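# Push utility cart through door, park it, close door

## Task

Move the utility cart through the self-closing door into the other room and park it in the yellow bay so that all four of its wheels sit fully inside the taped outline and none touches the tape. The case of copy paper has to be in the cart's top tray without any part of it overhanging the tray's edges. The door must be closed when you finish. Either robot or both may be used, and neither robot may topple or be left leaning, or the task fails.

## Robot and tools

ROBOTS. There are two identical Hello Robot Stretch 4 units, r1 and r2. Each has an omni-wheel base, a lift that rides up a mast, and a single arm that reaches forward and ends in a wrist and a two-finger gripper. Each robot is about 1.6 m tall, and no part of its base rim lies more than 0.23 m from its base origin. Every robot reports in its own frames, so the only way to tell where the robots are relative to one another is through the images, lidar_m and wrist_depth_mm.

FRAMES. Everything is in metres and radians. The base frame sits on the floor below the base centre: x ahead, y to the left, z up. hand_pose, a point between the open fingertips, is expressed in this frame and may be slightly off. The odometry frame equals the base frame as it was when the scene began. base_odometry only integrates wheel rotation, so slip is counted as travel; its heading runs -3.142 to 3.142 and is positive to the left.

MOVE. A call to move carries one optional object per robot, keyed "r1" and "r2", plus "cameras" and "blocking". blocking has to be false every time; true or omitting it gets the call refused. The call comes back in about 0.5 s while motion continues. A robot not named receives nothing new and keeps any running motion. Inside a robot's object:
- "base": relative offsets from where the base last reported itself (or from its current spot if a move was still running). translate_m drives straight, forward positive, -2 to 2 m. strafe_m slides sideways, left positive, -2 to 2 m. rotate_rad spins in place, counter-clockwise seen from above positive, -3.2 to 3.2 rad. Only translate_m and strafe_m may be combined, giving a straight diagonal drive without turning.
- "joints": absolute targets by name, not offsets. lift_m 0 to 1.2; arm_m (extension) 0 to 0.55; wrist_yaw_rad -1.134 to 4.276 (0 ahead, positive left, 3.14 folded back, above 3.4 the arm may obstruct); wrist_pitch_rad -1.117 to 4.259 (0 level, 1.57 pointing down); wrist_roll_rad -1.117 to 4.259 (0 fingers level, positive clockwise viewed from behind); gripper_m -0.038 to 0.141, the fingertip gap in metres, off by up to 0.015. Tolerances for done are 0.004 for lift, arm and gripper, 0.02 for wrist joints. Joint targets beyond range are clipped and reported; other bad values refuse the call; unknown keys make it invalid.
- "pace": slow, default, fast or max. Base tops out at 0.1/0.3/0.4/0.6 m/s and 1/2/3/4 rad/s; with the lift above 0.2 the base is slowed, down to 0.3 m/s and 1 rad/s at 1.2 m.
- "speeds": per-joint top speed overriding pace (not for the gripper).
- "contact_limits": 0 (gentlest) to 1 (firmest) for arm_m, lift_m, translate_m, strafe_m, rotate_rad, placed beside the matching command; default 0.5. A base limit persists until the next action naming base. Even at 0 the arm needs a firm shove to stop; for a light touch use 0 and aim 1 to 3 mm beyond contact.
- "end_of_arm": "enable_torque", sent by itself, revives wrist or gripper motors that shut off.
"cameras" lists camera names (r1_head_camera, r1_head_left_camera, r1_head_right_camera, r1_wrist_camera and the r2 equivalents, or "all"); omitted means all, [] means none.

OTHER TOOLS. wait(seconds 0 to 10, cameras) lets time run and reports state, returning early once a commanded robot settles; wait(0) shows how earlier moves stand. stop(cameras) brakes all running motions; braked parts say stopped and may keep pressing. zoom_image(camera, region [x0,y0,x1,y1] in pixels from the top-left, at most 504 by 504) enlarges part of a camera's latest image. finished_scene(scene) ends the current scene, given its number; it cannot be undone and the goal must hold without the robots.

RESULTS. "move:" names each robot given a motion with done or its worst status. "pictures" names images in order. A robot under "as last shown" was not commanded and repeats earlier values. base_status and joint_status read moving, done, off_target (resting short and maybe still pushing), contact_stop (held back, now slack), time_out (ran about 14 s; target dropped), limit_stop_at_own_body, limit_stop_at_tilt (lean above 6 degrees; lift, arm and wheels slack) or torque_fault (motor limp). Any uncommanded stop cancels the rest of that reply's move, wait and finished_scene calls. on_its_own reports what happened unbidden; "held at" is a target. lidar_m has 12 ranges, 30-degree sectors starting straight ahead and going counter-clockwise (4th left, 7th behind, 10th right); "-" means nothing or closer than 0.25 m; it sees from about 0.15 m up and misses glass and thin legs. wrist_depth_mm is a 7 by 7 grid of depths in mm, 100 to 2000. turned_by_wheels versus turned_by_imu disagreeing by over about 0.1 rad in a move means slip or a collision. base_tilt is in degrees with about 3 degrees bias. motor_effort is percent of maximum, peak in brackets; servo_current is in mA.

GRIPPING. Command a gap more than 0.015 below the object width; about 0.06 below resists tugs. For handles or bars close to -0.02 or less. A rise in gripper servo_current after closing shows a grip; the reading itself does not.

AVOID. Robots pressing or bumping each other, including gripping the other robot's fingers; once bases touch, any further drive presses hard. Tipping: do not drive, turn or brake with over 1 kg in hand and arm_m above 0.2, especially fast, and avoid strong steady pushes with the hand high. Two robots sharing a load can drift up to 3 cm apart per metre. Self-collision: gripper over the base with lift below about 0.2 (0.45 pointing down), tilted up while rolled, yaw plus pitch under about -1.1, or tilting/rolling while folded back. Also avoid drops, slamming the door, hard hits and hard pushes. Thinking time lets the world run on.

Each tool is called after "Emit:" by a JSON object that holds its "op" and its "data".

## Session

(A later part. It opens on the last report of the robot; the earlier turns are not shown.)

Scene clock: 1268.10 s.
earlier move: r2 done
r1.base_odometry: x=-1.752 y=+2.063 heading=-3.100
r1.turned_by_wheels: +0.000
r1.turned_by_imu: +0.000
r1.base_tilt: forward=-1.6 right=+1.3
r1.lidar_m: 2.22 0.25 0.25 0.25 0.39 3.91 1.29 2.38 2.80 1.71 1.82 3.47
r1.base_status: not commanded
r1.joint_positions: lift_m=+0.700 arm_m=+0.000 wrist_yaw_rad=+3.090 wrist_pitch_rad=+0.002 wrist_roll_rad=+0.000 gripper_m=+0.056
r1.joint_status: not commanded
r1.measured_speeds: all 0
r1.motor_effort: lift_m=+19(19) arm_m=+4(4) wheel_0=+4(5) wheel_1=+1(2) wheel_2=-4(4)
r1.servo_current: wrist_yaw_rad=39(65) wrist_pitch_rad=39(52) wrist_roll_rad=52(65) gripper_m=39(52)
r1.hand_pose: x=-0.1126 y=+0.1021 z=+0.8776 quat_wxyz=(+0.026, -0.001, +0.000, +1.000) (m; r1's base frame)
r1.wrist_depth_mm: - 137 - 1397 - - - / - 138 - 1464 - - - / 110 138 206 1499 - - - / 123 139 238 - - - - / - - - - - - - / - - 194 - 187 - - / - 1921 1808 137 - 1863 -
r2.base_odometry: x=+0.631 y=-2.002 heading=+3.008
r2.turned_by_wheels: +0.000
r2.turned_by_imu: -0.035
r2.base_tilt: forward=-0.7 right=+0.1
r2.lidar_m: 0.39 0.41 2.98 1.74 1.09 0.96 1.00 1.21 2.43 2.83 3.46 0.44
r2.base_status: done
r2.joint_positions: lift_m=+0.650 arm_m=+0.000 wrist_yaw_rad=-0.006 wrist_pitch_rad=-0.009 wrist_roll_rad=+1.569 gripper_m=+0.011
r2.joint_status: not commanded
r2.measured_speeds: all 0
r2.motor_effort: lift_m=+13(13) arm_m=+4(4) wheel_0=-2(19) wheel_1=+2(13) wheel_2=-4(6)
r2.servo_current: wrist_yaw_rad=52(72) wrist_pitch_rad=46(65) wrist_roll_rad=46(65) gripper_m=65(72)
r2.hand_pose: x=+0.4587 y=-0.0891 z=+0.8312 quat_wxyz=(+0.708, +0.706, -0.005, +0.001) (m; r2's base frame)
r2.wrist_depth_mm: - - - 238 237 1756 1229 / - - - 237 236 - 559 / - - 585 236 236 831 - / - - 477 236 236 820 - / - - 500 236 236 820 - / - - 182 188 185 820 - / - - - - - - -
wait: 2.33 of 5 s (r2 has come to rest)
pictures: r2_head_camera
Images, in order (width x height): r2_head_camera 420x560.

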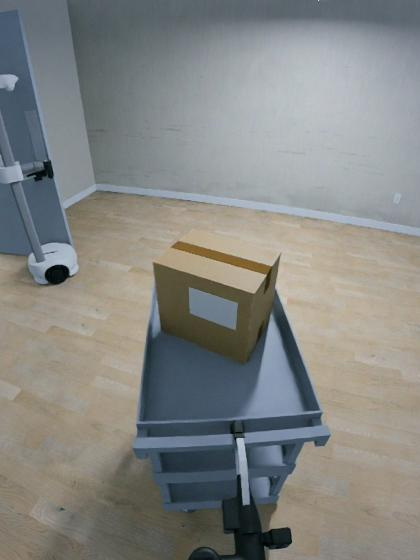

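Emit:
{"op": "move", "data": {"r2": {"base":{"rotate_rad":-0.4},"pace":"slow"}, "blocking": false, "cameras": []}}

Emit:
{"op": "wait", "data": {"seconds": 3, "cameras": []}}

Emit:
{"op": "move", "data": {"r2": {"base":{"strafe_m":0.45},"pace":"default"}, "blocking": false, "cameras": []}}

Emit:
{"op": "wait", "data": {"seconds": 5, "cameras": []}}

Emit:
{"op": "move", "data": {"r2": {"base":{"rotate_rad":-0.4},"pace":"slow"}, "blocking": false, "cameras": []}}

Emit:
{"op": "wait", "data": {"seconds": 3, "cameras": []}}

Emit:
{"op": "move", "data": {"r2": {"base":{"strafe_m":0.45},"pace":"default"}, "blocking": false, "cameras": []}}

Emit:
{"op": "wait", "data": {"seconds": 5, "cameras": ["r2_head_camera","r2_head_left_camera"]}}

Scene clock: 1280.50 s.
move: r2 moving
r1: as last shown
r1.lidar_m: 2.17 0.25 0.25 0.25 0.38 3.92 1.28 2.33 2.79 1.74 1.85 3.49
r1.motor_effort: lift_m=+19(19) arm_m=+4(4) wheel_0=+4(4) wheel_1=+1(2) wheel_2=-4(4)
r1.servo_current: wrist_yaw_rad=46(59) wrist_pitch_rad=39(46) wrist_roll_rad=59(72) gripper_m=39(46)
r1.wrist_depth_mm: - 137 - 1397 - - - / - 137 - 1499 - - - / 110 138 205 1499 - - - / 123 139 238 - - - - / - - - - - - - / - - 193 - 187 - - / - 1921 1808 137 - 1863 -
r2.base_odometry: x=+0.631 y=-2.002 heading=+2.885
r2.turned_by_wheels: -0.124
r2.turned_by_imu: -0.119
r2.base_tilt: forward=-0.6 right=+0.0
r2.lidar_m: 0.39 0.38 3.02 2.12 1.17 1.00 0.98 1.13 1.90 2.81 3.23 0.45
r2.base_status: rotate_rad moving
r2.joint_positions: lift_m=+0.650 arm_m=+0.000 wrist_yaw_rad=+0.008 wrist_pitch_rad=-0.009 wrist_roll_rad=+1.569 gripper_m=+0.011
r2.joint_status: not commanded
r2.measured_speeds: translate_m=+0.001 strafe_m=-0.001 rotate_rad=-0.491 lift_m=+0.000 arm_m=+0.000 wrist_yaw_rad=+0.008 wrist_pitch_rad=+0.000 wrist_roll_rad=+0.000
r2.motor_effort: lift_m=+13(13) arm_m=+2(4) wheel_0=+8(16) wheel_1=+7(9) wheel_2=+16(16)
r2.servo_current: wrist_yaw_rad=52(65) wrist_pitch_rad=52(59) wrist_roll_rad=33(59) gripper_m=65(72)
r2.hand_pose: x=+0.4600 y=-0.0851 z=+0.8312 quat_wxyz=(+0.708, +0.707, +0.000, +0.006) (m; r2's base frame)
r2.wrist_depth_mm: - - - 258 263 276 272 / - - - 254 255 1863 1229 / - - - 250 250 1756 - / - - 544 246 245 842 - / - - 488 221 241 820 - / - - 183 188 184 798 - / - - 574 - - - -
pictures: none
No camera images: "cameras" was empty.

Scene clock: 1281.57 s.
earlier move: r2 done
r1.base_odometry: x=-1.752 y=+2.063 heading=-3.100
r1.turned_by_wheels: +0.000
r1.turned_by_imu: +0.000
r1.base_tilt: forward=-1.6 right=+1.3
r1.lidar_m: 2.21 0.25 0.28 0.25 0.39 3.91 1.31 2.35 2.78 1.83 1.95 3.49
r1.base_status: not commanded
r1.joint_positions: lift_m=+0.700 arm_m=+0.000 wrist_yaw_rad=+3.090 wrist_pitch_rad=+0.002 wrist_roll_rad=+0.000 gripper_m=+0.056
r1.joint_status: not commanded
r1.measured_speeds: all 0
r1.motor_effort: lift_m=+19(19) arm_m=+4(4) wheel_0=+4(5) wheel_1=+1(2) wheel_2=-4(4)
r1.servo_current: wrist_yaw_rad=52(59) wrist_pitch_rad=39(52) wrist_roll_rad=46(72) gripper_m=46(46)
r1.hand_pose: x=-0.1126 y=+0.1021 z=+0.8776 quat_wxyz=(+0.026, -0.001, +0.000, +1.000) (m; r1's base frame)
r1.wrist_depth_mm: - 137 - 1430 - - - / - 137 - 1499 - - - / 110 138 205 1464 - - - / 124 138 237 - - - - / - - - - - - - / - - 195 - 187 - - / - 1921 1863 137 - 1921 -
r2.base_odometry: x=+0.631 y=-2.002 heading=+2.609
r2.turned_by_wheels: -0.275
r2.turned_by_imu: -0.267
r2.base_tilt: forward=-0.7 right=+0.1
r2.lidar_m: 0.28 0.28 2.48 2.99 1.46 1.06 0.99 1.03 1.34 2.79 2.88 0.50
r2.base_status: done
r2.joint_positions: lift_m=+0.650 arm_m=+0.000 wrist_yaw_rad=+0.000 wrist_pitch_rad=-0.009 wrist_roll_rad=+1.569 gripper_m=+0.011
r2.joint_status: not commanded
r2.measured_speeds: all 0
r2.motor_effort: lift_m=+13(13) arm_m=-4(4) wheel_0=+4(16) wheel_1=+6(9) wheel_2=+0(17)
r2.servo_current: wrist_yaw_rad=46(72) wrist_pitch_rad=52(59) wrist_roll_rad=46(59) gripper_m=59(72)
r2.hand_pose: x=+0.4593 y=-0.0874 z=+0.8312 quat_wxyz=(+0.708, +0.706, -0.003, +0.003) (m; r2's base frame)
r2.wrist_depth_mm: - - - - - 1808 1205 / - - - 286 - 1708 1229 / - - - 300 332 1618 1182 / - - - 273 290 1863 488 / - - - 215 260 - - / - - 179 189 186 750 - / - 442 439 - - 750 -
wait: 1.07 of 3 s (r2 has come to rest)
pictures: none
No camera images: "cameras" was empty.

Scene clock: 1282.07 s.
move: r2 moving
r1: as last shown
r1.lidar_m: 2.22 0.25 0.26 0.25 0.37 3.92 1.31 2.34 2.77 1.80 1.93 3.46
r1.motor_effort: lift_m=+19(19) arm_m=+4(4) wheel_0=+3(4) wheel_1=+1(2) wheel_2=-4(4)
r1.servo_current: wrist_yaw_rad=59(65) wrist_pitch_rad=39(52) wrist_roll_rad=52(52) gripper_m=46(46)
r1.wrist_depth_mm: - 137 - 1430 - - - / - 137 - 1499 - - - / 110 138 205 1430 - - - / 124 138 238 - - - - / - - - - - - - / - - 194 - 187 - - / - 1983 1808 137 - 1921 -
r2.base_odometry: x=+0.613 y=-2.033 heading=+2.609
r2.turned_by_wheels: +0.000
r2.turned_by_imu: -0.001
r2.base_tilt: forward=-0.7 right=+0.1
r2.lidar_m: 0.29 0.27 2.47 2.96 1.47 1.07 0.99 1.04 1.33 2.83 2.93 0.46
r2.base_status: strafe_m moving
r2.joint_positions: lift_m=+0.650 arm_m=+0.000 wrist_yaw_rad=-0.007 wrist_pitch_rad=-0.009 wrist_roll_rad=+1.569 gripper_m=+0.011
r2.joint_status: not commanded
r2.measured_speeds: translate_m=-0.003 strafe_m=+0.140 rotate_rad=+0.014 lift_m=+0.000 arm_m=+0.000 wrist_yaw_rad=-0.013 wrist_pitch_rad=+0.000 wrist_roll_rad=+0.000
r2.motor_effort: lift_m=+13(13) arm_m=-4(4) wheel_0=-14(19) wheel_1=+10(13) wheel_2=+1(1)
r2.servo_current: wrist_yaw_rad=46(59) wrist_pitch_rad=52(65) wrist_roll_rad=46(59) gripper_m=59(65)
r2.hand_pose: x=+0.4587 y=-0.0893 z=+0.8312 quat_wxyz=(+0.708, +0.706, -0.006, +0.001) (m; r2's base frame)
r2.wrist_depth_mm: - - - - - 1756 1229 / - - - 291 - 1618 1182 / - - - 297 330 1661 1182 / - - - 270 285 1863 492 / - - - 216 252 - - / - - 182 183 185 778 - / - 445 439 - - 750 -
pictures: none
No camera images: "cameras" was empty.

Scene clock: 1284.40 s.
earlier move: r2 done
r1.base_odometry: x=-1.752 y=+2.063 heading=-3.100
r1.turned_by_wheels: +0.000
r1.turned_by_imu: +0.000
r1.base_tilt: forward=-1.6 right=+1.3
r1.lidar_m: 2.22 0.25 0.25 0.25 0.38 3.93 1.29 2.38 2.79 1.57 1.62 3.44
r1.base_status: not commanded
r1.joint_positions: lift_m=+0.700 arm_m=+0.000 wrist_yaw_rad=+3.090 wrist_pitch_rad=+0.002 wrist_roll_rad=+0.000 gripper_m=+0.056
r1.joint_status: not commanded
r1.measured_speeds: all 0
r1.motor_effort: lift_m=+19(20) arm_m=+4(4) wheel_0=+4(5) wheel_1=+1(2) wheel_2=-4(4)
r1.servo_current: wrist_yaw_rad=39(65) wrist_pitch_rad=52(52) wrist_roll_rad=46(65) gripper_m=39(46)
r1.hand_pose: x=-0.1126 y=+0.1021 z=+0.8776 quat_wxyz=(+0.026, -0.001, +0.000, +1.000) (m; r1's base frame)
r1.wrist_depth_mm: - 137 - 1464 - - - / - 137 - 1464 - - - / 110 138 205 1499 - - - / 123 138 237 - - - - / - - - - - - - / - - 193 - 187 - - / - 1921 1863 137 - 1863 -
r2.base_odometry: x=+0.403 y=-2.390 heading=+2.609
r2.turned_by_wheels: +0.000
r2.turned_by_imu: -0.042
r2.base_tilt: forward=-0.7 right=+0.0
r2.lidar_m: 0.38 0.38 2.16 2.57 1.58 1.09 1.00 1.03 1.36 3.12 3.32 0.46
r2.base_status: done
r2.joint_positions: lift_m=+0.650 arm_m=+0.000 wrist_yaw_rad=-0.004 wrist_pitch_rad=-0.009 wrist_roll_rad=+1.569 gripper_m=+0.011
r2.joint_status: not commanded
r2.measured_speeds: all 0
r2.motor_effort: lift_m=+13(13) arm_m=+2(4) wheel_0=-3(19) wheel_1=+2(13) wheel_2=-5(6)
r2.servo_current: wrist_yaw_rad=59(85) wrist_pitch_rad=52(65) wrist_roll_rad=39(65) gripper_m=59(72)
r2.hand_pose: x=+0.4589 y=-0.0886 z=+0.8312 quat_wxyz=(+0.708, +0.706, -0.005, +0.002) (m; r2's base frame)
r2.wrist_depth_mm: - - - 250 267 265 264 / - - - 255 259 1863 1229 / - - - 250 251 1863 - / - - 544 244 245 831 - / - - 473 238 239 820 - / - - 183 189 184 788 - / - - 549 - - - -
wait: 2.33 of 5 s (r2 has come to rest)
pictures: none
No camera images: "cameras" was empty.

Scene clock: 1284.90 s.
move: r2 moving
r1: as last shown
r1.lidar_m: 2.19 0.25 0.27 0.25 0.39 3.92 1.30 2.35 2.79 1.59 1.67 3.45
r1.motor_effort: lift_m=+19(19) arm_m=+4(4) wheel_0=+4(4) wheel_1=+1(2) wheel_2=-4(4)
r1.servo_current: wrist_yaw_rad=39(72) wrist_pitch_rad=39(52) wrist_roll_rad=46(52) gripper_m=39(46)
r1.wrist_depth_mm: - 137 - 1397 - - - / - 137 - 1464 - - - / 110 137 204 1464 - - - / 123 139 236 - - - - / - - - - - - - / - - 194 - 188 - - / - 1921 1863 137 - 1863 -
r2.base_odometry: x=+0.403 y=-2.390 heading=+2.485
r2.turned_by_wheels: -0.123
r2.turned_by_imu: -0.119
r2.base_tilt: forward=-0.7 right=+0.0
r2.lidar_m: 0.35 0.33 2.15 2.57 1.87 1.18 1.02 1.04 1.24 2.30 3.26 0.45
r2.base_status: rotate_rad moving
r2.joint_positions: lift_m=+0.650 arm_m=+0.000 wrist_yaw_rad=+0.009 wrist_pitch_rad=-0.009 wrist_roll_rad=+1.569 gripper_m=+0.011
r2.joint_status: not commanded
r2.measured_speeds: translate_m=+0.001 strafe_m=+0.001 rotate_rad=-0.484 lift_m=+0.000 arm_m=+0.000 wrist_yaw_rad=+0.011 wrist_pitch_rad=+0.000 wrist_roll_rad=+0.000
r2.motor_effort: lift_m=+13(13) arm_m=+3(4) wheel_0=+11(14) wheel_1=+9(9) wheel_2=+15(15)
r2.servo_current: wrist_yaw_rad=59(65) wrist_pitch_rad=52(59) wrist_roll_rad=39(59) gripper_m=65(65)
r2.hand_pose: x=+0.4600 y=-0.0849 z=+0.8312 quat_wxyz=(+0.708, +0.707, +0.000, +0.006) (m; r2's base frame)
r2.wrist_depth_mm: - - - 232 289 1464 1098 / - - - 272 278 1618 1160 / - - - 263 266 1863 525 / - - - 251 256 820 - / - - 477 220 245 820 - / - - 185 190 184 798 - / - - 521 - - - -
pictures: none
No camera images: "cameras" was empty.

Scene clock: 1285.97 s.
earlier move: r2 done
r1.base_odometry: x=-1.752 y=+2.063 heading=-3.100
r1.turned_by_wheels: +0.000
r1.turned_by_imu: +0.000
r1.base_tilt: forward=-1.6 right=+1.3
r1.lidar_m: 2.24 0.25 0.25 0.25 0.40 3.90 1.30 2.35 2.78 1.67 1.87 3.50
r1.base_status: not commanded
r1.joint_positions: lift_m=+0.700 arm_m=+0.000 wrist_yaw_rad=+3.090 wrist_pitch_rad=+0.002 wrist_roll_rad=+0.000 gripper_m=+0.056
r1.joint_status: not commanded
r1.measured_speeds: all 0
r1.motor_effort: lift_m=+19(19) arm_m=+4(4) wheel_0=+4(5) wheel_1=+1(2) wheel_2=-4(4)
r1.servo_current: wrist_yaw_rad=39(72) wrist_pitch_rad=46(52) wrist_roll_rad=46(65) gripper_m=33(46)
r1.hand_pose: x=-0.1126 y=+0.1021 z=+0.8776 quat_wxyz=(+0.026, -0.001, +0.000, +1.000) (m; r1's base frame)
r1.wrist_depth_mm: - 137 - 1430 - - - / - 138 - 1464 - - - / 110 138 204 1499 - - - / 124 138 237 - - - - / - - - - - - - / - - 194 - 187 - - / - 1921 1808 137 - 1808 -
r2.base_odometry: x=+0.403 y=-2.390 heading=+2.209
r2.turned_by_wheels: -0.276
r2.turned_by_imu: -0.268
r2.base_tilt: forward=-0.7 right=+0.0
r2.lidar_m: 0.26 0.25 2.16 2.64 2.58 1.40 1.03 1.00 1.09 1.52 3.25 0.50
r2.base_status: done
r2.joint_positions: lift_m=+0.650 arm_m=+0.000 wrist_yaw_rad=-0.002 wrist_pitch_rad=-0.009 wrist_roll_rad=+1.569 gripper_m=+0.011
r2.joint_status: not commanded
r2.measured_speeds: translate_m=+0.000 strafe_m=+0.000 rotate_rad=+0.000 lift_m=+0.000 arm_m=+0.000 wrist_yaw_rad=+0.012 wrist_pitch_rad=+0.000 wrist_roll_rad=+0.000
r2.motor_effort: lift_m=+13(13) arm_m=-2(4) wheel_0=+2(16) wheel_1=+6(9) wheel_2=-2(18)
r2.servo_current: wrist_yaw_rad=52(85) wrist_pitch_rad=65(65) wrist_roll_rad=39(59) gripper_m=65(72)
r2.hand_pose: x=+0.4591 y=-0.0881 z=+0.8312 quat_wxyz=(+0.708, +0.707, -0.004, +0.002) (m; r2's base frame)
r2.wrist_depth_mm: - - - - - 1808 1205 / - - - 304 - 1808 1229 / - - - 319 345 349 345 / - - - 279 307 1921 1336 / - - - 253 263 1863 504 / - - 177 189 186 1863 - / - 424 418 - 202 - -
wait: 1.07 of 3 s (r2 has come to rest)
pictures: none
No camera images: "cameras" was empty.

Scene clock: 1286.47 s.
move: r2 moving
r1: as last shown
r1.base_tilt: forward=-1.5 right=+1.3
r1.lidar_m: 2.24 0.25 0.25 0.25 0.42 3.93 1.28 2.34 2.78 1.64 1.84 3.44
r1.motor_effort: lift_m=+19(19) arm_m=+4(4) wheel_0=+4(4) wheel_1=+1(2) wheel_2=-4(4)
r1.servo_current: wrist_yaw_rad=52(59) wrist_pitch_rad=46(52) wrist_roll_rad=46(59) gripper_m=39(46)
r1.wrist_depth_mm: - 137 - 1430 - - - / - 137 - 1464 - - - / 110 138 205 1499 - - - / 124 139 238 - - - - / - - - - - - - / - - 194 - 187 - - / - 1863 1863 137 - 1921 -
r2.base_odometry: x=+0.374 y=-2.411 heading=+2.209
r2.turned_by_wheels: -0.001
r2.turned_by_imu: -0.002
r2.base_tilt: forward=-0.6 right=+0.1
r2.lidar_m: 0.26 0.27 2.12 2.60 2.54 1.42 1.07 1.01 1.10 1.49 3.26 0.50
r2.base_status: strafe_m moving
r2.joint_positions: lift_m=+0.650 arm_m=+0.000 wrist_yaw_rad=-0.005 wrist_pitch_rad=-0.009 wrist_roll_rad=+1.569 gripper_m=+0.011
r2.joint_status: not commanded
r2.measured_speeds: translate_m=+0.002 strafe_m=+0.140 rotate_rad=-0.011 lift_m=+0.000 arm_m=+0.000 wrist_yaw_rad=-0.008 wrist_pitch_rad=+0.000 wrist_roll_rad=+0.000
r2.motor_effort: lift_m=+13(13) arm_m=-1(2) wheel_0=-14(16) wheel_1=+11(14) wheel_2=-1(1)
r2.servo_current: wrist_yaw_rad=46(52) wrist_pitch_rad=52(65) wrist_roll_rad=46(52) gripper_m=65(65)
r2.hand_pose: x=+0.4588 y=-0.0890 z=+0.8312 quat_wxyz=(+0.708, +0.707, -0.005, +0.001) (m; r2's base frame)
r2.wrist_depth_mm: - - - - - 1863 1205 / - - - 303 - 1808 1255 / - - - 315 345 345 343 / - - - 278 304 1921 1336 / - - - 222 260 1921 508 / - - 176 188 186 1921 - / - 459 421 - 200 - -
pictures: none
No camera images: "cameras" was empty.

Scene clock: 1288.80 s.
earlier move: r2 done
r1.base_odometry: x=-1.752 y=+2.063 heading=-3.100
r1.turned_by_wheels: +0.000
r1.turned_by_imu: +0.000
r1.base_tilt: forward=-1.6 right=+1.3
r1.lidar_m: 2.21 0.26 0.25 0.25 0.38 3.90 1.30 2.34 1.81 1.48 1.48 3.45
r1.base_status: not commanded
r1.joint_positions: lift_m=+0.700 arm_m=+0.000 wrist_yaw_rad=+3.090 wrist_pitch_rad=+0.002 wrist_roll_rad=+0.000 gripper_m=+0.056
r1.joint_status: not commanded
r1.measured_speeds: all 0
r1.motor_effort: lift_m=+19(19) arm_m=+4(4) wheel_0=+3(5) wheel_1=+1(2) wheel_2=-4(4)
r1.servo_current: wrist_yaw_rad=52(65) wrist_pitch_rad=39(52) wrist_roll_rad=52(78) gripper_m=46(46)
r1.hand_pose: x=-0.1126 y=+0.1021 z=+0.8776 quat_wxyz=(+0.026, -0.001, +0.000, +1.000) (m; r1's base frame)
r1.wrist_depth_mm: - 137 - 1464 - - - / - 137 - 1499 - - - / 110 137 204 1464 - - - / 123 139 238 - - - - / - - - - - - - / - - 194 - 187 - - / - - 1756 137 - 1921 -
r2.base_odometry: x=+0.042 y=-2.658 heading=+2.209
r2.turned_by_wheels: +0.000
r2.turned_by_imu: -0.016
r2.base_tilt: forward=-0.7 right=+0.1
r2.lidar_m: 0.36 0.36 1.74 2.24 2.17 1.70 1.27 1.23 1.32 1.81 3.62 0.47
r2.base_status: done
r2.joint_positions: lift_m=+0.650 arm_m=+0.000 wrist_yaw_rad=-0.008 wrist_pitch_rad=-0.009 wrist_roll_rad=+1.569 gripper_m=+0.011
r2.joint_status: not commanded
r2.measured_speeds: all 0
r2.motor_effort: lift_m=+13(13) arm_m=+4(4) wheel_0=+0(19) wheel_1=+2(14) wheel_2=-4(6)
r2.servo_current: wrist_yaw_rad=59(78) wrist_pitch_rad=52(65) wrist_roll_rad=46(59) gripper_m=59(72)
r2.hand_pose: x=+0.4586 y=-0.0897 z=+0.8312 quat_wxyz=(+0.708, +0.707, -0.006, +0.000) (m; r2's base frame)
r2.wrist_depth_mm: - - - 240 281 1464 1118 / - - - 267 278 1576 1182 / - - - 258 259 1863 530 / - - 627 249 251 820 - / - - 469 220 241 820 - / - - 182 189 184 788 - / - - 521 - - - -
wait: 2.33 of 5 s (r2 has come to rest)
pictures: r2_head_camera, r2_head_left_camera
Images, in order (width x height): r2_head_camera 420x560, r2_head_left_camera 420x672.

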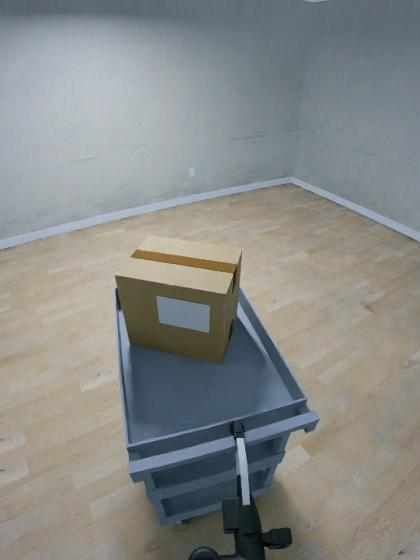

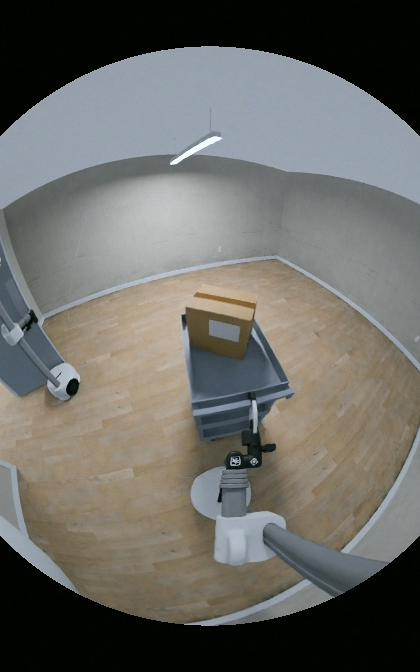

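Emit:
{"op": "move", "data": {"r2": {"base":{"rotate_rad":-0.37},"pace":"slow"}, "blocking": false, "cameras": []}}

Emit:
{"op": "wait", "data": {"seconds": 3, "cameras": []}}

Emit:
{"op": "move", "data": {"r2": {"base":{"strafe_m":0.55},"pace":"default"}, "blocking": false, "cameras": []}}

Emit:
{"op": "wait", "data": {"seconds": 5, "cameras": []}}

Emit:
{"op": "move", "data": {"r2": {"base":{"rotate_rad":-0.37},"pace":"slow"}, "blocking": false, "cameras": []}}

Emit:
{"op": "wait", "data": {"seconds": 3, "cameras": []}}

Emit:
{"op": "move", "data": {"r2": {"base":{"strafe_m":0.5},"pace":"default"}, "blocking": false, "cameras": []}}

Emit:
{"op": "wait", "data": {"seconds": 5, "cameras": ["r2_head_camera","r2_head_left_camera"]}}

Scene clock: 1313.73 s.
move: r2 moving
r1: as last shown
r1.lidar_m: 2.22 0.26 0.27 0.25 0.38 3.93 1.30 2.33 1.78 1.51 1.47 3.46
r1.motor_effort: lift_m=+19(19) arm_m=+4(4) wheel_0=+4(4) wheel_1=+1(2) wheel_2=-4(4)
r1.servo_current: wrist_yaw_rad=52(59) wrist_pitch_rad=46(46) wrist_roll_rad=33(65) gripper_m=39(46)
r1.wrist_depth_mm: - 137 - 1430 - - - / - 137 - 1499 - - - / 110 137 204 1430 - - - / 124 139 236 - - - - / - - - - - - - / - - 194 - 187 - - / - 1983 1756 137 - 1921 -
r2.base_odometry: x=+0.041 y=-2.658 heading=+2.085
r2.turned_by_wheels: -0.124
r2.turned_by_imu: -0.119
r2.base_tilt: forward=-0.7 right=+0.1
r2.lidar_m: 0.34 0.33 1.74 1.77 2.16 1.94 1.33 1.22 1.26 1.65 3.58 0.47
r2.base_status: rotate_rad moving
r2.joint_positions: lift_m=+0.650 arm_m=+0.000 wrist_yaw_rad=+0.010 wrist_pitch_rad=-0.009 wrist_roll_rad=+1.569 gripper_m=+0.011
r2.joint_status: not commanded
r2.measured_speeds: translate_m=+0.000 strafe_m=-0.001 rotate_rad=-0.493 lift_m=+0.000 arm_m=+0.000 wrist_yaw_rad=+0.017 wrist_pitch_rad=+0.000 wrist_roll_rad=+0.000
r2.motor_effort: lift_m=+13(13) arm_m=+3(4) wheel_0=+11(14) wheel_1=+9(9) wheel_2=+16(16)
r2.servo_current: wrist_yaw_rad=72(72) wrist_pitch_rad=52(59) wrist_roll_rad=52(59) gripper_m=65(65)
r2.hand_pose: x=+0.4601 y=-0.0847 z=+0.8312 quat_wxyz=(+0.708, +0.707, +0.000, +0.007) (m; r2's base frame)
r2.wrist_depth_mm: - - - 238 - 1863 1205 / - - - 282 293 297 294 / - - - 270 278 1921 1281 / - - - 255 262 1921 - / - - 544 220 246 820 - / - - 185 188 184 778 - / - - 496 - 221 - -
pictures: none
No camera images: "cameras" was empty.

Scene clock: 1314.73 s.
earlier move: r2 done
r1.base_odometry: x=-1.752 y=+2.063 heading=-3.100
r1.turned_by_wheels: +0.000
r1.turned_by_imu: +0.000
r1.base_tilt: forward=-1.6 right=+1.3
r1.lidar_m: 2.20 0.26 0.27 0.25 0.39 3.92 1.31 2.35 1.79 1.52 1.53 3.46
r1.base_status: not commanded
r1.joint_positions: lift_m=+0.700 arm_m=+0.000 wrist_yaw_rad=+3.090 wrist_pitch_rad=+0.002 wrist_roll_rad=+0.000 gripper_m=+0.056
r1.joint_status: not commanded
r1.measured_speeds: all 0
r1.motor_effort: lift_m=+19(19) arm_m=+4(4) wheel_0=+4(4) wheel_1=+2(2) wheel_2=-4(4)
r1.servo_current: wrist_yaw_rad=39(65) wrist_pitch_rad=39(52) wrist_roll_rad=52(65) gripper_m=39(52)
r1.hand_pose: x=-0.1126 y=+0.1021 z=+0.8776 quat_wxyz=(+0.026, -0.001, +0.000, +1.000) (m; r1's base frame)
r1.wrist_depth_mm: - 137 - 1397 - - - / - 138 - 1464 - - - / 110 138 205 1499 - - - / 123 138 237 - - - - / - - - - - - - / - - 195 - 187 - - / - 1983 1808 137 - 1921 -
r2.base_odometry: x=+0.042 y=-2.658 heading=+1.840
r2.turned_by_wheels: -0.246
r2.turned_by_imu: -0.238
r2.base_tilt: forward=-0.7 right=+0.1
r2.lidar_m: 0.27 0.25 3.52 1.75 2.18 2.18 1.51 1.22 1.23 1.40 2.21 0.50
r2.base_status: done
r2.joint_positions: lift_m=+0.650 arm_m=+0.000 wrist_yaw_rad=-0.002 wrist_pitch_rad=-0.009 wrist_roll_rad=+1.569 gripper_m=+0.011
r2.joint_status: not commanded
r2.measured_speeds: all 0
r2.motor_effort: lift_m=+13(13) arm_m=-4(4) wheel_0=+3(14) wheel_1=+5(9) wheel_2=-1(18)
r2.servo_current: wrist_yaw_rad=46(78) wrist_pitch_rad=52(59) wrist_roll_rad=46(59) gripper_m=65(72)
r2.hand_pose: x=+0.4591 y=-0.0880 z=+0.8312 quat_wxyz=(+0.708, +0.707, -0.004, +0.003) (m; r2's base frame)
r2.wrist_depth_mm: - - - - - 1808 1229 / - - - 300 - 1808 1229 / - - - 315 342 343 342 / - - - 283 304 1921 1308 / - - - 252 262 1921 504 / - - 177 189 186 1921 - / - 469 421 - 202 - -
wait: 1.00 of 3 s (r2 has come to rest)
pictures: none
No camera images: "cameras" was empty.

Scene clock: 1315.23 s.
move: r2 moving
r1: as last shown
r1.lidar_m: 2.20 0.25 0.25 0.25 0.39 3.92 1.26 2.32 1.77 1.57 1.51 3.47
r1.servo_current: wrist_yaw_rad=33(65) wrist_pitch_rad=33(52) wrist_roll_rad=46(72) gripper_m=46(46)
r1.wrist_depth_mm: - 137 - 1397 - - - / - 137 - 1499 - - - / 110 138 204 1499 - - - / 124 139 238 - - - - / - - - - - - - / - - 193 - 187 - - / - 1921 1863 137 - 1808 -
r2.base_odometry: x=+0.007 y=-2.668 heading=+1.839
r2.turned_by_wheels: -0.001
r2.turned_by_imu: -0.004
r2.base_tilt: forward=-0.7 right=+0.1
r2.lidar_m: 0.25 0.25 3.49 1.71 2.16 2.15 1.53 1.26 1.24 1.41 2.21 0.49
r2.base_status: strafe_m moving
r2.joint_positions: lift_m=+0.650 arm_m=+0.000 wrist_yaw_rad=-0.006 wrist_pitch_rad=-0.009 wrist_roll_rad=+1.569 gripper_m=+0.011
r2.joint_status: not commanded
r2.measured_speeds: translate_m=+0.001 strafe_m=+0.137 rotate_rad=-0.019 lift_m=+0.000 arm_m=+0.000 wrist_yaw_rad=-0.010 wrist_pitch_rad=+0.000 wrist_roll_rad=+0.000
r2.motor_effort: lift_m=+13(13) arm_m=-4(4) wheel_0=-16(18) wheel_1=+10(12) wheel_2=-3(3)
r2.servo_current: wrist_yaw_rad=52(52) wrist_pitch_rad=59(59) wrist_roll_rad=39(52) gripper_m=59(65)
r2.hand_pose: x=+0.4588 y=-0.0890 z=+0.8312 quat_wxyz=(+0.708, +0.707, -0.005, +0.001) (m; r2's base frame)
r2.wrist_depth_mm: - - - - - 1808 1205 / - - - 296 - 1808 1255 / - - - 314 340 343 340 / - - - 279 301 1863 1336 / - - - 214 259 1921 504 / - - 176 187 185 1863 - / - 455 418 - 201 - -
pictures: none
No camera images: "cameras" was empty.

Scene clock: 1317.90 s.
earlier move: r2 done
r1.base_odometry: x=-1.752 y=+2.063 heading=-3.100
r1.turned_by_wheels: +0.000
r1.turned_by_imu: +0.000
r1.base_tilt: forward=-1.6 right=+1.3
r1.lidar_m: 2.20 0.25 0.25 0.25 0.39 3.93 1.29 2.32 1.21 1.20 1.30 3.49
r1.base_status: not commanded
r1.joint_positions: lift_m=+0.700 arm_m=+0.000 wrist_yaw_rad=+3.090 wrist_pitch_rad=+0.002 wrist_roll_rad=+0.000 gripper_m=+0.056
r1.joint_status: not commanded
r1.measured_speeds: all 0
r1.motor_effort: lift_m=+19(19) arm_m=+4(4) wheel_0=+5(5) wheel_1=+1(2) wheel_2=-4(4)
r1.servo_current: wrist_yaw_rad=65(72) wrist_pitch_rad=46(52) wrist_roll_rad=52(72) gripper_m=39(52)
r1.hand_pose: x=-0.1126 y=+0.1021 z=+0.8776 quat_wxyz=(+0.026, -0.001, +0.000, +1.000) (m; r1's base frame)
r1.wrist_depth_mm: - 136 - 1430 - - - / - 137 - 1464 - - - / 110 138 205 1464 - - - / 123 139 237 - - - - / - - - - - - - / - - 193 - 188 - - / - 1863 1808 137 - 1921 -
r2.base_odometry: x=-0.488 y=-2.804 heading=+1.839
r2.turned_by_wheels: +0.000
r2.turned_by_imu: -0.040
r2.base_tilt: forward=-0.7 right=+0.1
r2.lidar_m: 0.34 0.35 3.10 1.20 2.04 1.84 2.01 1.66 1.64 1.81 2.80 0.47
r2.base_status: done
r2.joint_positions: lift_m=+0.650 arm_m=+0.000 wrist_yaw_rad=-0.003 wrist_pitch_rad=-0.009 wrist_roll_rad=+1.569 gripper_m=+0.011
r2.joint_status: not commanded
r2.measured_speeds: all 0
r2.motor_effort: lift_m=+13(13) arm_m=-4(4) wheel_0=-2(19) wheel_1=+2(12) wheel_2=-4(7)
r2.servo_current: wrist_yaw_rad=46(78) wrist_pitch_rad=52(59) wrist_roll_rad=52(65) gripper_m=65(72)
r2.hand_pose: x=+0.4590 y=-0.0883 z=+0.8312 quat_wxyz=(+0.708, +0.707, -0.004, +0.002) (m; r2's base frame)
r2.wrist_depth_mm: - - - 234 - 1708 1182 / - - - 276 283 294 293 / - - - 263 267 1863 517 / - - - 251 254 1863 - / - - 480 219 243 831 - / - - 183 189 183 778 - / - - 492 - 220 750 -
wait: 2.67 of 5 s (r2 has come to rest)
pictures: none
No camera images: "cameras" was empty.

Scene clock: 1318.40 s.
move: r2 moving
r1: as last shown
r1.lidar_m: 2.20 0.25 0.26 0.25 0.40 3.91 1.30 2.35 1.23 1.18 1.31 3.45
r1.motor_effort: lift_m=+19(19) arm_m=+4(4) wheel_0=+4(4) wheel_1=+2(2) wheel_2=-4(4)
r1.servo_current: wrist_yaw_rad=52(65) wrist_pitch_rad=46(52) wrist_roll_rad=59(65) gripper_m=46(46)
r1.wrist_depth_mm: - 137 - 1430 - - - / - 137 - 1499 - - - / 110 138 204 1464 - - - / 124 138 238 - - - - / - - - - - - - / - - 194 - 187 - - / - 1921 1863 137 - 1921 -
r2.base_odometry: x=-0.489 y=-2.804 heading=+1.716
r2.turned_by_wheels: -0.123
r2.turned_by_imu: -0.119
r2.base_tilt: forward=-0.7 right=+0.0
r2.lidar_m: 0.34 0.33 3.09 1.21 1.40 1.83 1.94 1.72 1.63 1.74 2.35 0.47
r2.base_status: rotate_rad moving
r2.joint_positions: lift_m=+0.650 arm_m=+0.000 wrist_yaw_rad=+0.010 wrist_pitch_rad=-0.009 wrist_roll_rad=+1.569 gripper_m=+0.011
r2.joint_status: not commanded
r2.measured_speeds: translate_m=+0.001 strafe_m=+0.001 rotate_rad=-0.486 lift_m=+0.000 arm_m=+0.000 wrist_yaw_rad=+0.017 wrist_pitch_rad=+0.000 wrist_roll_rad=+0.000
r2.motor_effort: lift_m=+13(13) arm_m=-4(4) wheel_0=+10(13) wheel_1=+7(10) wheel_2=+17(17)
r2.servo_current: wrist_yaw_rad=59(65) wrist_pitch_rad=59(59) wrist_roll_rad=39(52) gripper_m=65(72)
r2.hand_pose: x=+0.4602 y=-0.0844 z=+0.8312 quat_wxyz=(+0.708, +0.707, +0.000, +0.007) (m; r2's base frame)
r2.wrist_depth_mm: - - - 252 - 1863 1229 / - - - 268 306 306 1098 / - - - 276 289 1808 1255 / - - - 259 268 - 544 / - - 634 212 249 831 - / - - 185 187 183 788 - / - 484 473 - 219 - -
pictures: none
No camera images: "cameras" was empty.

Scene clock: 1319.40 s.
earlier move: r2 done
r1.base_odometry: x=-1.752 y=+2.063 heading=-3.100
r1.turned_by_wheels: +0.000
r1.turned_by_imu: +0.000
r1.base_tilt: forward=-1.6 right=+1.2
r1.lidar_m: 2.22 0.25 0.27 0.25 0.38 3.91 1.29 2.35 1.23 1.19 1.34 3.49
r1.base_status: not commanded
r1.joint_positions: lift_m=+0.700 arm_m=+0.000 wrist_yaw_rad=+3.090 wrist_pitch_rad=+0.002 wrist_roll_rad=+0.000 gripper_m=+0.056
r1.joint_status: not commanded
r1.measured_speeds: all 0
r1.motor_effort: lift_m=+19(19) arm_m=+4(4) wheel_0=+4(4) wheel_1=+2(2) wheel_2=-4(4)
r1.servo_current: wrist_yaw_rad=46(72) wrist_pitch_rad=46(52) wrist_roll_rad=52(65) gripper_m=39(46)
r1.hand_pose: x=-0.1126 y=+0.1021 z=+0.8776 quat_wxyz=(+0.026, -0.001, +0.000, +1.000) (m; r1's base frame)
r1.wrist_depth_mm: - 137 - 1397 - - - / - 137 - 1499 - - - / 110 138 206 1464 - - - / 123 138 238 - - - - / - - - - - - - / - - 194 - 187 - - / - 1921 1808 137 - 1921 -
r2.base_odometry: x=-0.488 y=-2.804 heading=+1.470
r2.turned_by_wheels: -0.246
r2.turned_by_imu: -0.238
r2.base_tilt: forward=-0.7 right=+0.1
r2.lidar_m: 0.25 0.25 3.09 1.30 1.22 1.84 1.87 1.86 1.64 1.66 1.96 0.49
r2.base_status: done
r2.joint_positions: lift_m=+0.650 arm_m=+0.000 wrist_yaw_rad=-0.002 wrist_pitch_rad=-0.009 wrist_roll_rad=+1.570 gripper_m=+0.011
r2.joint_status: not commanded
r2.measured_speeds: translate_m=+0.000 strafe_m=+0.000 rotate_rad=+0.000 lift_m=+0.000 arm_m=+0.000 wrist_yaw_rad=+0.017 wrist_pitch_rad=+0.000 wrist_roll_rad=+0.000
r2.motor_effort: lift_m=+13(13) arm_m=-3(4) wheel_0=+2(17) wheel_1=+6(10) wheel_2=-2(19)
r2.servo_current: wrist_yaw_rad=33(78) wrist_pitch_rad=52(65) wrist_roll_rad=46(52) gripper_m=59(72)
r2.hand_pose: x=+0.4591 y=-0.0879 z=+0.8312 quat_wxyz=(+0.708, +0.707, -0.004, +0.003) (m; r2's base frame)
r2.wrist_depth_mm: - - - - - 1863 1229 / - - - - - 1863 1229 / - - - 278 - 1618 1160 / - - - 283 342 1708 1255 / - - - 249 266 1863 488 / - - 176 189 186 1921 - / - - 521 - - - -
wait: 1.00 of 3 s (r2 has come to rest)
pictures: none
No camera images: "cameras" was empty.

Scene clock: 1319.90 s.
move: r2 moving
r1: as last shown
r1.base_tilt: forward=-1.6 right=+1.3
r1.lidar_m: 2.21 0.25 0.25 0.25 0.39 3.91 1.29 2.36 1.21 1.14 1.36 3.46
r1.motor_effort: lift_m=+19(19) arm_m=+4(4) wheel_0=+4(4) wheel_1=+1(2) wheel_2=-4(4)
r1.servo_current: wrist_yaw_rad=46(52) wrist_pitch_rad=46(52) wrist_roll_rad=46(59) gripper_m=39(46)
r1.wrist_depth_mm: - 137 - 1430 - - - / - 137 - 1464 - - - / 110 137 205 1464 - - - / 123 139 238 - - - - / - - - - - - - / - - 194 - 187 - - / - 1921 1863 137 - 1863 -
r2.base_odometry: x=-0.524 y=-2.800 heading=+1.469
r2.turned_by_wheels: -0.001
r2.turned_by_imu: -0.003
r2.base_tilt: forward=-0.7 right=+0.1
r2.lidar_m: 0.25 0.26 3.06 1.24 1.18 1.84 1.83 1.91 1.67 1.66 2.00 0.50
r2.base_status: strafe_m moving
r2.joint_positions: lift_m=+0.650 arm_m=+0.000 wrist_yaw_rad=-0.005 wrist_pitch_rad=-0.009 wrist_roll_rad=+1.570 gripper_m=+0.011
r2.joint_status: not commanded
r2.measured_speeds: translate_m=-0.001 strafe_m=+0.139 rotate_rad=+0.004 lift_m=+0.000 arm_m=+0.000 wrist_yaw_rad=+0.000 wrist_pitch_rad=-0.002 wrist_roll_rad=+0.000
r2.motor_effort: lift_m=+13(13) arm_m=-4(4) wheel_0=-19(19) wheel_1=+9(12) wheel_2=+1(1)
r2.servo_current: wrist_yaw_rad=59(59) wrist_pitch_rad=46(59) wrist_roll_rad=46(65) gripper_m=65(72)
r2.hand_pose: x=+0.4589 y=-0.0887 z=+0.8313 quat_wxyz=(+0.707, +0.707, -0.005, +0.002) (m; r2's base frame)
r2.wrist_depth_mm: - - - - - 1863 1205 / - - - - - 1863 1255 / - - - 274 - 1576 1182 / - - - 283 319 1756 1255 / - - - 247 265 1863 504 / - - 176 189 185 1921 - / - - 452 - - - -
pictures: none
No camera images: "cameras" was empty.

Scene clock: 1322.40 s.
earlier move: r2 done
r1.base_odometry: x=-1.752 y=+2.063 heading=-3.100
r1.turned_by_wheels: +0.000
r1.turned_by_imu: +0.000
r1.base_tilt: forward=-1.6 right=+1.2
r1.lidar_m: 2.19 0.25 0.26 0.25 0.39 3.89 1.29 2.31 2.73 0.76 1.10 3.46
r1.base_status: not commanded
r1.joint_positions: lift_m=+0.700 arm_m=+0.000 wrist_yaw_rad=+3.090 wrist_pitch_rad=+0.002 wrist_roll_rad=+0.000 gripper_m=+0.056
r1.joint_status: not commanded
r1.measured_speeds: all 0
r1.motor_effort: lift_m=+19(19) arm_m=+4(4) wheel_0=+4(4) wheel_1=+2(2) wheel_2=-4(4)
r1.servo_current: wrist_yaw_rad=46(72) wrist_pitch_rad=46(52) wrist_roll_rad=59(65) gripper_m=46(46)
r1.hand_pose: x=-0.1126 y=+0.1021 z=+0.8776 quat_wxyz=(+0.026, -0.001, +0.000, +1.000) (m; r1's base frame)
r1.wrist_depth_mm: - 137 - 1397 - - - / - 138 - 1499 - - - / 110 138 206 1464 - - - / 123 138 237 - - - - / - - - - - - - / - - 193 - 188 - - / - 1863 1808 137 - 1863 -
r2.base_odometry: x=-0.986 y=-2.753 heading=+1.469
r2.turned_by_wheels: +0.000
r2.turned_by_imu: -0.015
r2.base_tilt: forward=-0.7 right=+0.1
r2.lidar_m: 0.34 0.37 2.64 2.63 0.76 0.90 1.73 2.01 2.12 2.13 2.51 0.45
r2.base_status: done
r2.joint_positions: lift_m=+0.650 arm_m=+0.000 wrist_yaw_rad=-0.004 wrist_pitch_rad=-0.009 wrist_roll_rad=+1.570 gripper_m=+0.011
r2.joint_status: not commanded
r2.measured_speeds: all 0
r2.motor_effort: lift_m=+13(13) arm_m=-3(4) wheel_0=-2(20) wheel_1=+2(12) wheel_2=-5(7)
r2.servo_current: wrist_yaw_rad=52(72) wrist_pitch_rad=52(65) wrist_roll_rad=52(65) gripper_m=59(72)
r2.hand_pose: x=+0.4589 y=-0.0886 z=+0.8313 quat_wxyz=(+0.707, +0.707, -0.005, +0.002) (m; r2's base frame)
r2.wrist_depth_mm: - - - 225 270 1430 1078 / - - - 258 267 1618 1182 / - - - 253 254 1808 535 / - - 603 245 249 809 - / - - 469 223 239 820 - / - - 183 189 184 788 - / - - 525 - - - -
wait: 2.50 of 5 s (r2 has come to rest)
pictures: r2_head_camera, r2_head_left_camera
Images, in order (width x height): r2_head_camera 420x560, r2_head_left_camera 420x672.

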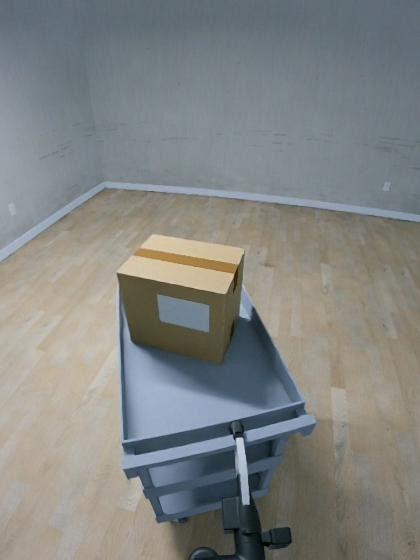

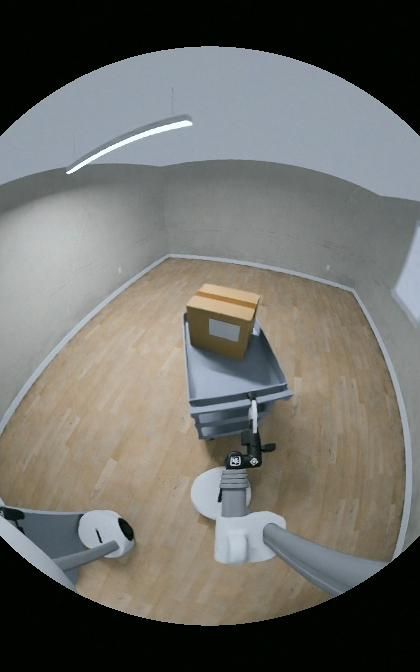

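Emit:
{"op": "move", "data": {"r2": {"base":{"rotate_rad":-0.3},"pace":"slow"}, "blocking": false, "cameras": []}}

Emit:
{"op": "wait", "data": {"seconds": 3, "cameras": ["all"]}}

Scene clock: 1347.10 s.
move: r2 moving
r1: as last shown
r1.base_tilt: forward=-1.6 right=+1.3
r1.lidar_m: 2.22 0.25 0.26 0.25 0.40 3.90 1.30 2.36 2.78 0.72 1.10 3.49
r1.servo_current: wrist_yaw_rad=20(59) wrist_pitch_rad=46(46) wrist_roll_rad=46(65) gripper_m=46(46)
r1.wrist_depth_mm: - 137 - 1430 - - - / - 137 - 1499 - - - / 110 138 206 1499 - - - / 124 139 237 - - - - / - - - - - - - / - - 194 - 187 - - / - 1863 1808 137 - 1921 -
r2.base_odometry: x=-0.986 y=-2.753 heading=+1.346
r2.turned_by_wheels: -0.124
r2.turned_by_imu: -0.119
r2.base_tilt: forward=-0.6 right=+0.0
r2.lidar_m: 0.37 0.33 2.68 2.62 0.77 0.79 1.74 1.90 2.15 2.12 2.35 0.46
r2.base_status: rotate_rad moving
r2.joint_positions: lift_m=+0.650 arm_m=+0.000 wrist_yaw_rad=+0.009 wrist_pitch_rad=-0.009 wrist_roll_rad=+1.570 gripper_m=+0.011
r2.joint_status: not commanded
r2.measured_speeds: translate_m=+0.002 strafe_m=+0.002 rotate_rad=-0.483 lift_m=+0.000 arm_m=+0.000 wrist_yaw_rad=+0.012 wrist_pitch_rad=+0.000 wrist_roll_rad=+0.000
r2.motor_effort: lift_m=+13(13) arm_m=-3(4) wheel_0=+9(14) wheel_1=+8(9) wheel_2=+18(18)
r2.servo_current: wrist_yaw_rad=59(65) wrist_pitch_rad=52(59) wrist_roll_rad=52(52) gripper_m=65(72)
r2.hand_pose: x=+0.4601 y=-0.0847 z=+0.8313 quat_wxyz=(+0.707, +0.707, +0.000, +0.007) (m; r2's base frame)
r2.wrist_depth_mm: - - - 229 - 1921 1229 / - - - 263 286 287 286 / - - - 264 272 1863 1255 / - - - 253 259 1921 - / - - 530 220 245 820 - / - - 187 185 184 778 - / - - 504 - - - -
pictures: none
No camera images: "cameras" was empty.

Scene clock: 1348.00 s.
earlier move: r2 done
r1.base_odometry: x=-1.752 y=+2.063 heading=-3.100
r1.turned_by_wheels: +0.000
r1.turned_by_imu: +0.000
r1.base_tilt: forward=-1.6 right=+1.2
r1.lidar_m: 2.22 0.27 0.26 0.25 0.41 3.92 1.26 2.33 2.79 0.75 1.14 3.48
r1.base_status: not commanded
r1.joint_positions: lift_m=+0.700 arm_m=+0.000 wrist_yaw_rad=+3.090 wrist_pitch_rad=+0.002 wrist_roll_rad=+0.000 gripper_m=+0.056
r1.joint_status: not commanded
r1.measured_speeds: all 0
r1.motor_effort: lift_m=+19(19) arm_m=+4(4) wheel_0=+4(5) wheel_1=+2(2) wheel_2=-4(4)
r1.servo_current: wrist_yaw_rad=46(65) wrist_pitch_rad=39(52) wrist_roll_rad=39(72) gripper_m=52(52)
r1.hand_pose: x=-0.1126 y=+0.1021 z=+0.8776 quat_wxyz=(+0.026, -0.001, +0.000, +1.000) (m; r1's base frame)
r1.wrist_depth_mm: - 137 - 1464 - - - / - 137 - 1464 - - - / 110 137 204 1499 - - - / 123 139 238 - - - - / - - - - - - - / - - 194 - 188 - - / - 1863 1808 137 - 1921 -
r2.base_odometry: x=-0.986 y=-2.753 heading=+1.171
r2.turned_by_wheels: -0.175
r2.turned_by_imu: -0.170
r2.base_tilt: forward=-0.7 right=+0.1
r2.lidar_m: 0.30 0.27 2.75 2.63 0.80 0.76 1.73 1.76 2.23 2.09 2.21 0.46
r2.base_status: done
r2.joint_positions: lift_m=+0.650 arm_m=+0.000 wrist_yaw_rad=+0.006 wrist_pitch_rad=-0.009 wrist_roll_rad=+1.570 gripper_m=+0.011
r2.joint_status: not commanded
r2.measured_speeds: all 0
r2.motor_effort: lift_m=+13(13) arm_m=-4(4) wheel_0=+6(14) wheel_1=+5(9) wheel_2=+4(18)
r2.servo_current: wrist_yaw_rad=46(78) wrist_pitch_rad=59(59) wrist_roll_rad=52(59) gripper_m=65(72)
r2.hand_pose: x=+0.4598 y=-0.0856 z=+0.8313 quat_wxyz=(+0.707, +0.707, -0.001, +0.005) (m; r2's base frame)
r2.wrist_depth_mm: - - - - - 1863 1229 / - - - 268 - 1808 1229 / - - - 293 315 319 320 / - - - 270 283 1863 496 / - - - 220 259 - - / - - 182 191 186 788 - / - 442 436 - - - -
wait: 0.90 of 3 s (r2 has come to rest)
pictures: r1_head_camera, r1_head_left_camera, r1_head_right_camera, r1_wrist_camera, r2_head_camera, r2_head_left_camera, r2_head_right_camera, r2_wrist_camera
Images, in order (width x height): r1_head_camera 420x560, r1_head_left_camera 420x672, r1_head_right_camera 420x672, r1_wrist_camera 616x392, r2_head_camera 420x560, r2_head_left_camera 420x672, r2_head_right_camera 420x672, r2_wrist_camera 616x392.

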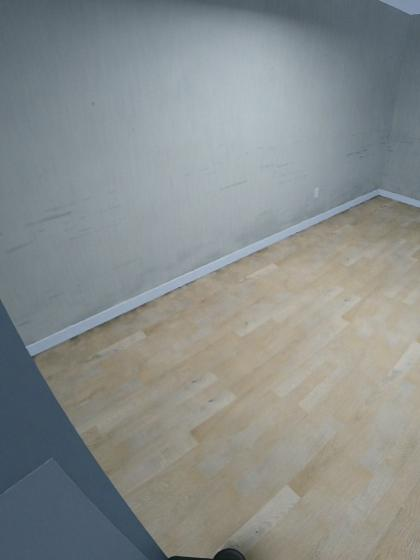

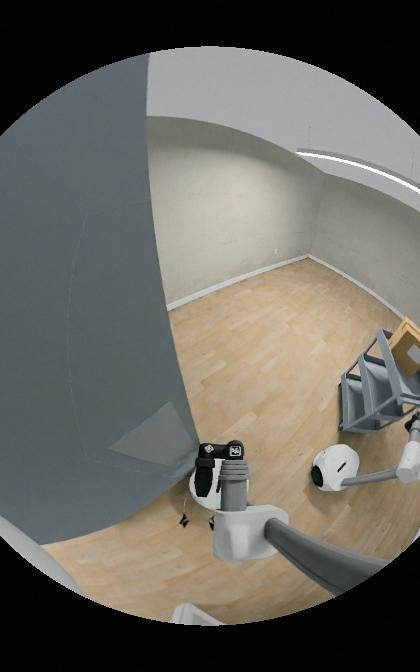

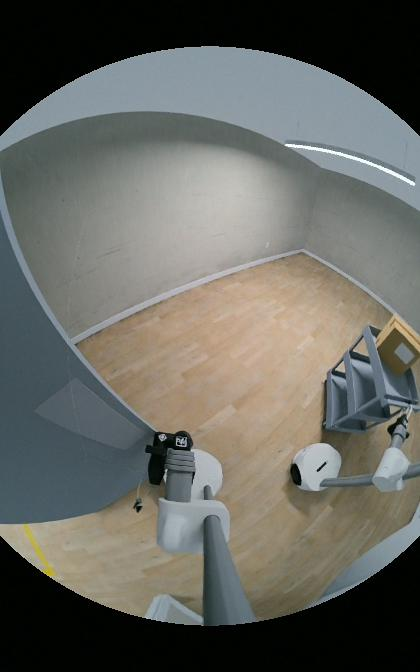

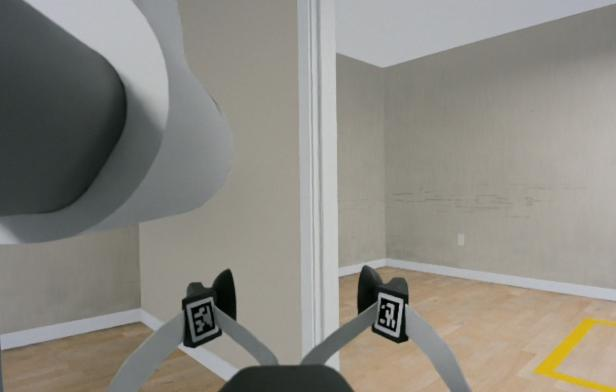

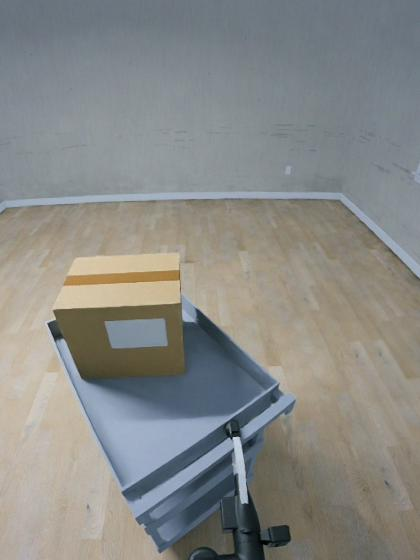

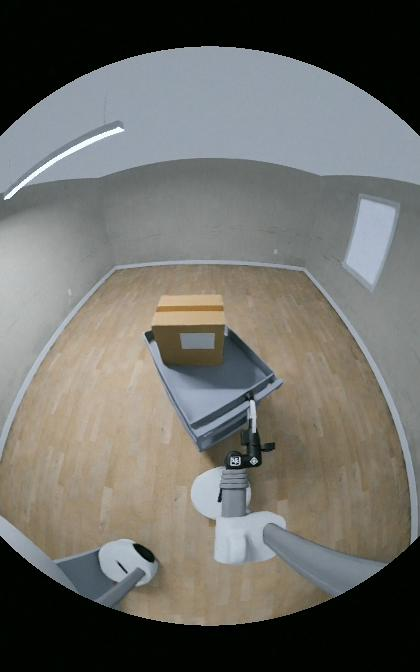

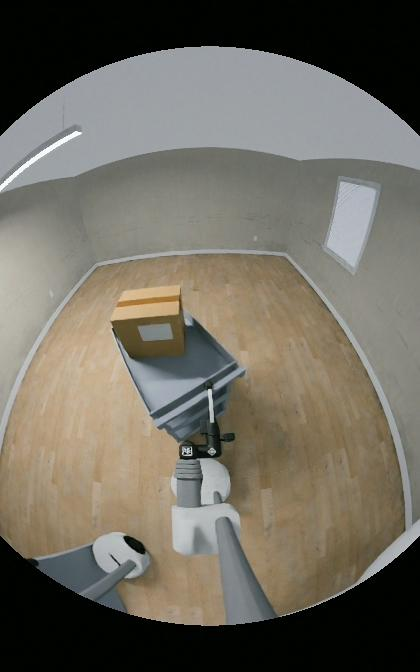

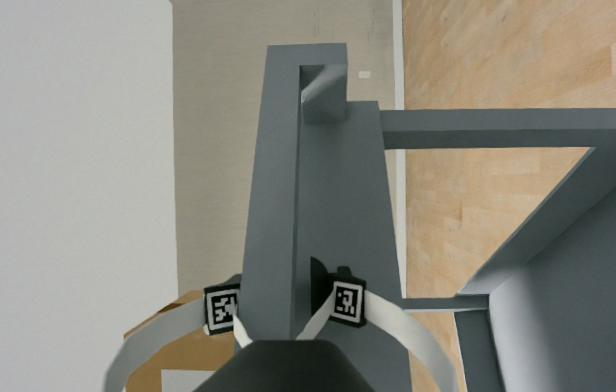

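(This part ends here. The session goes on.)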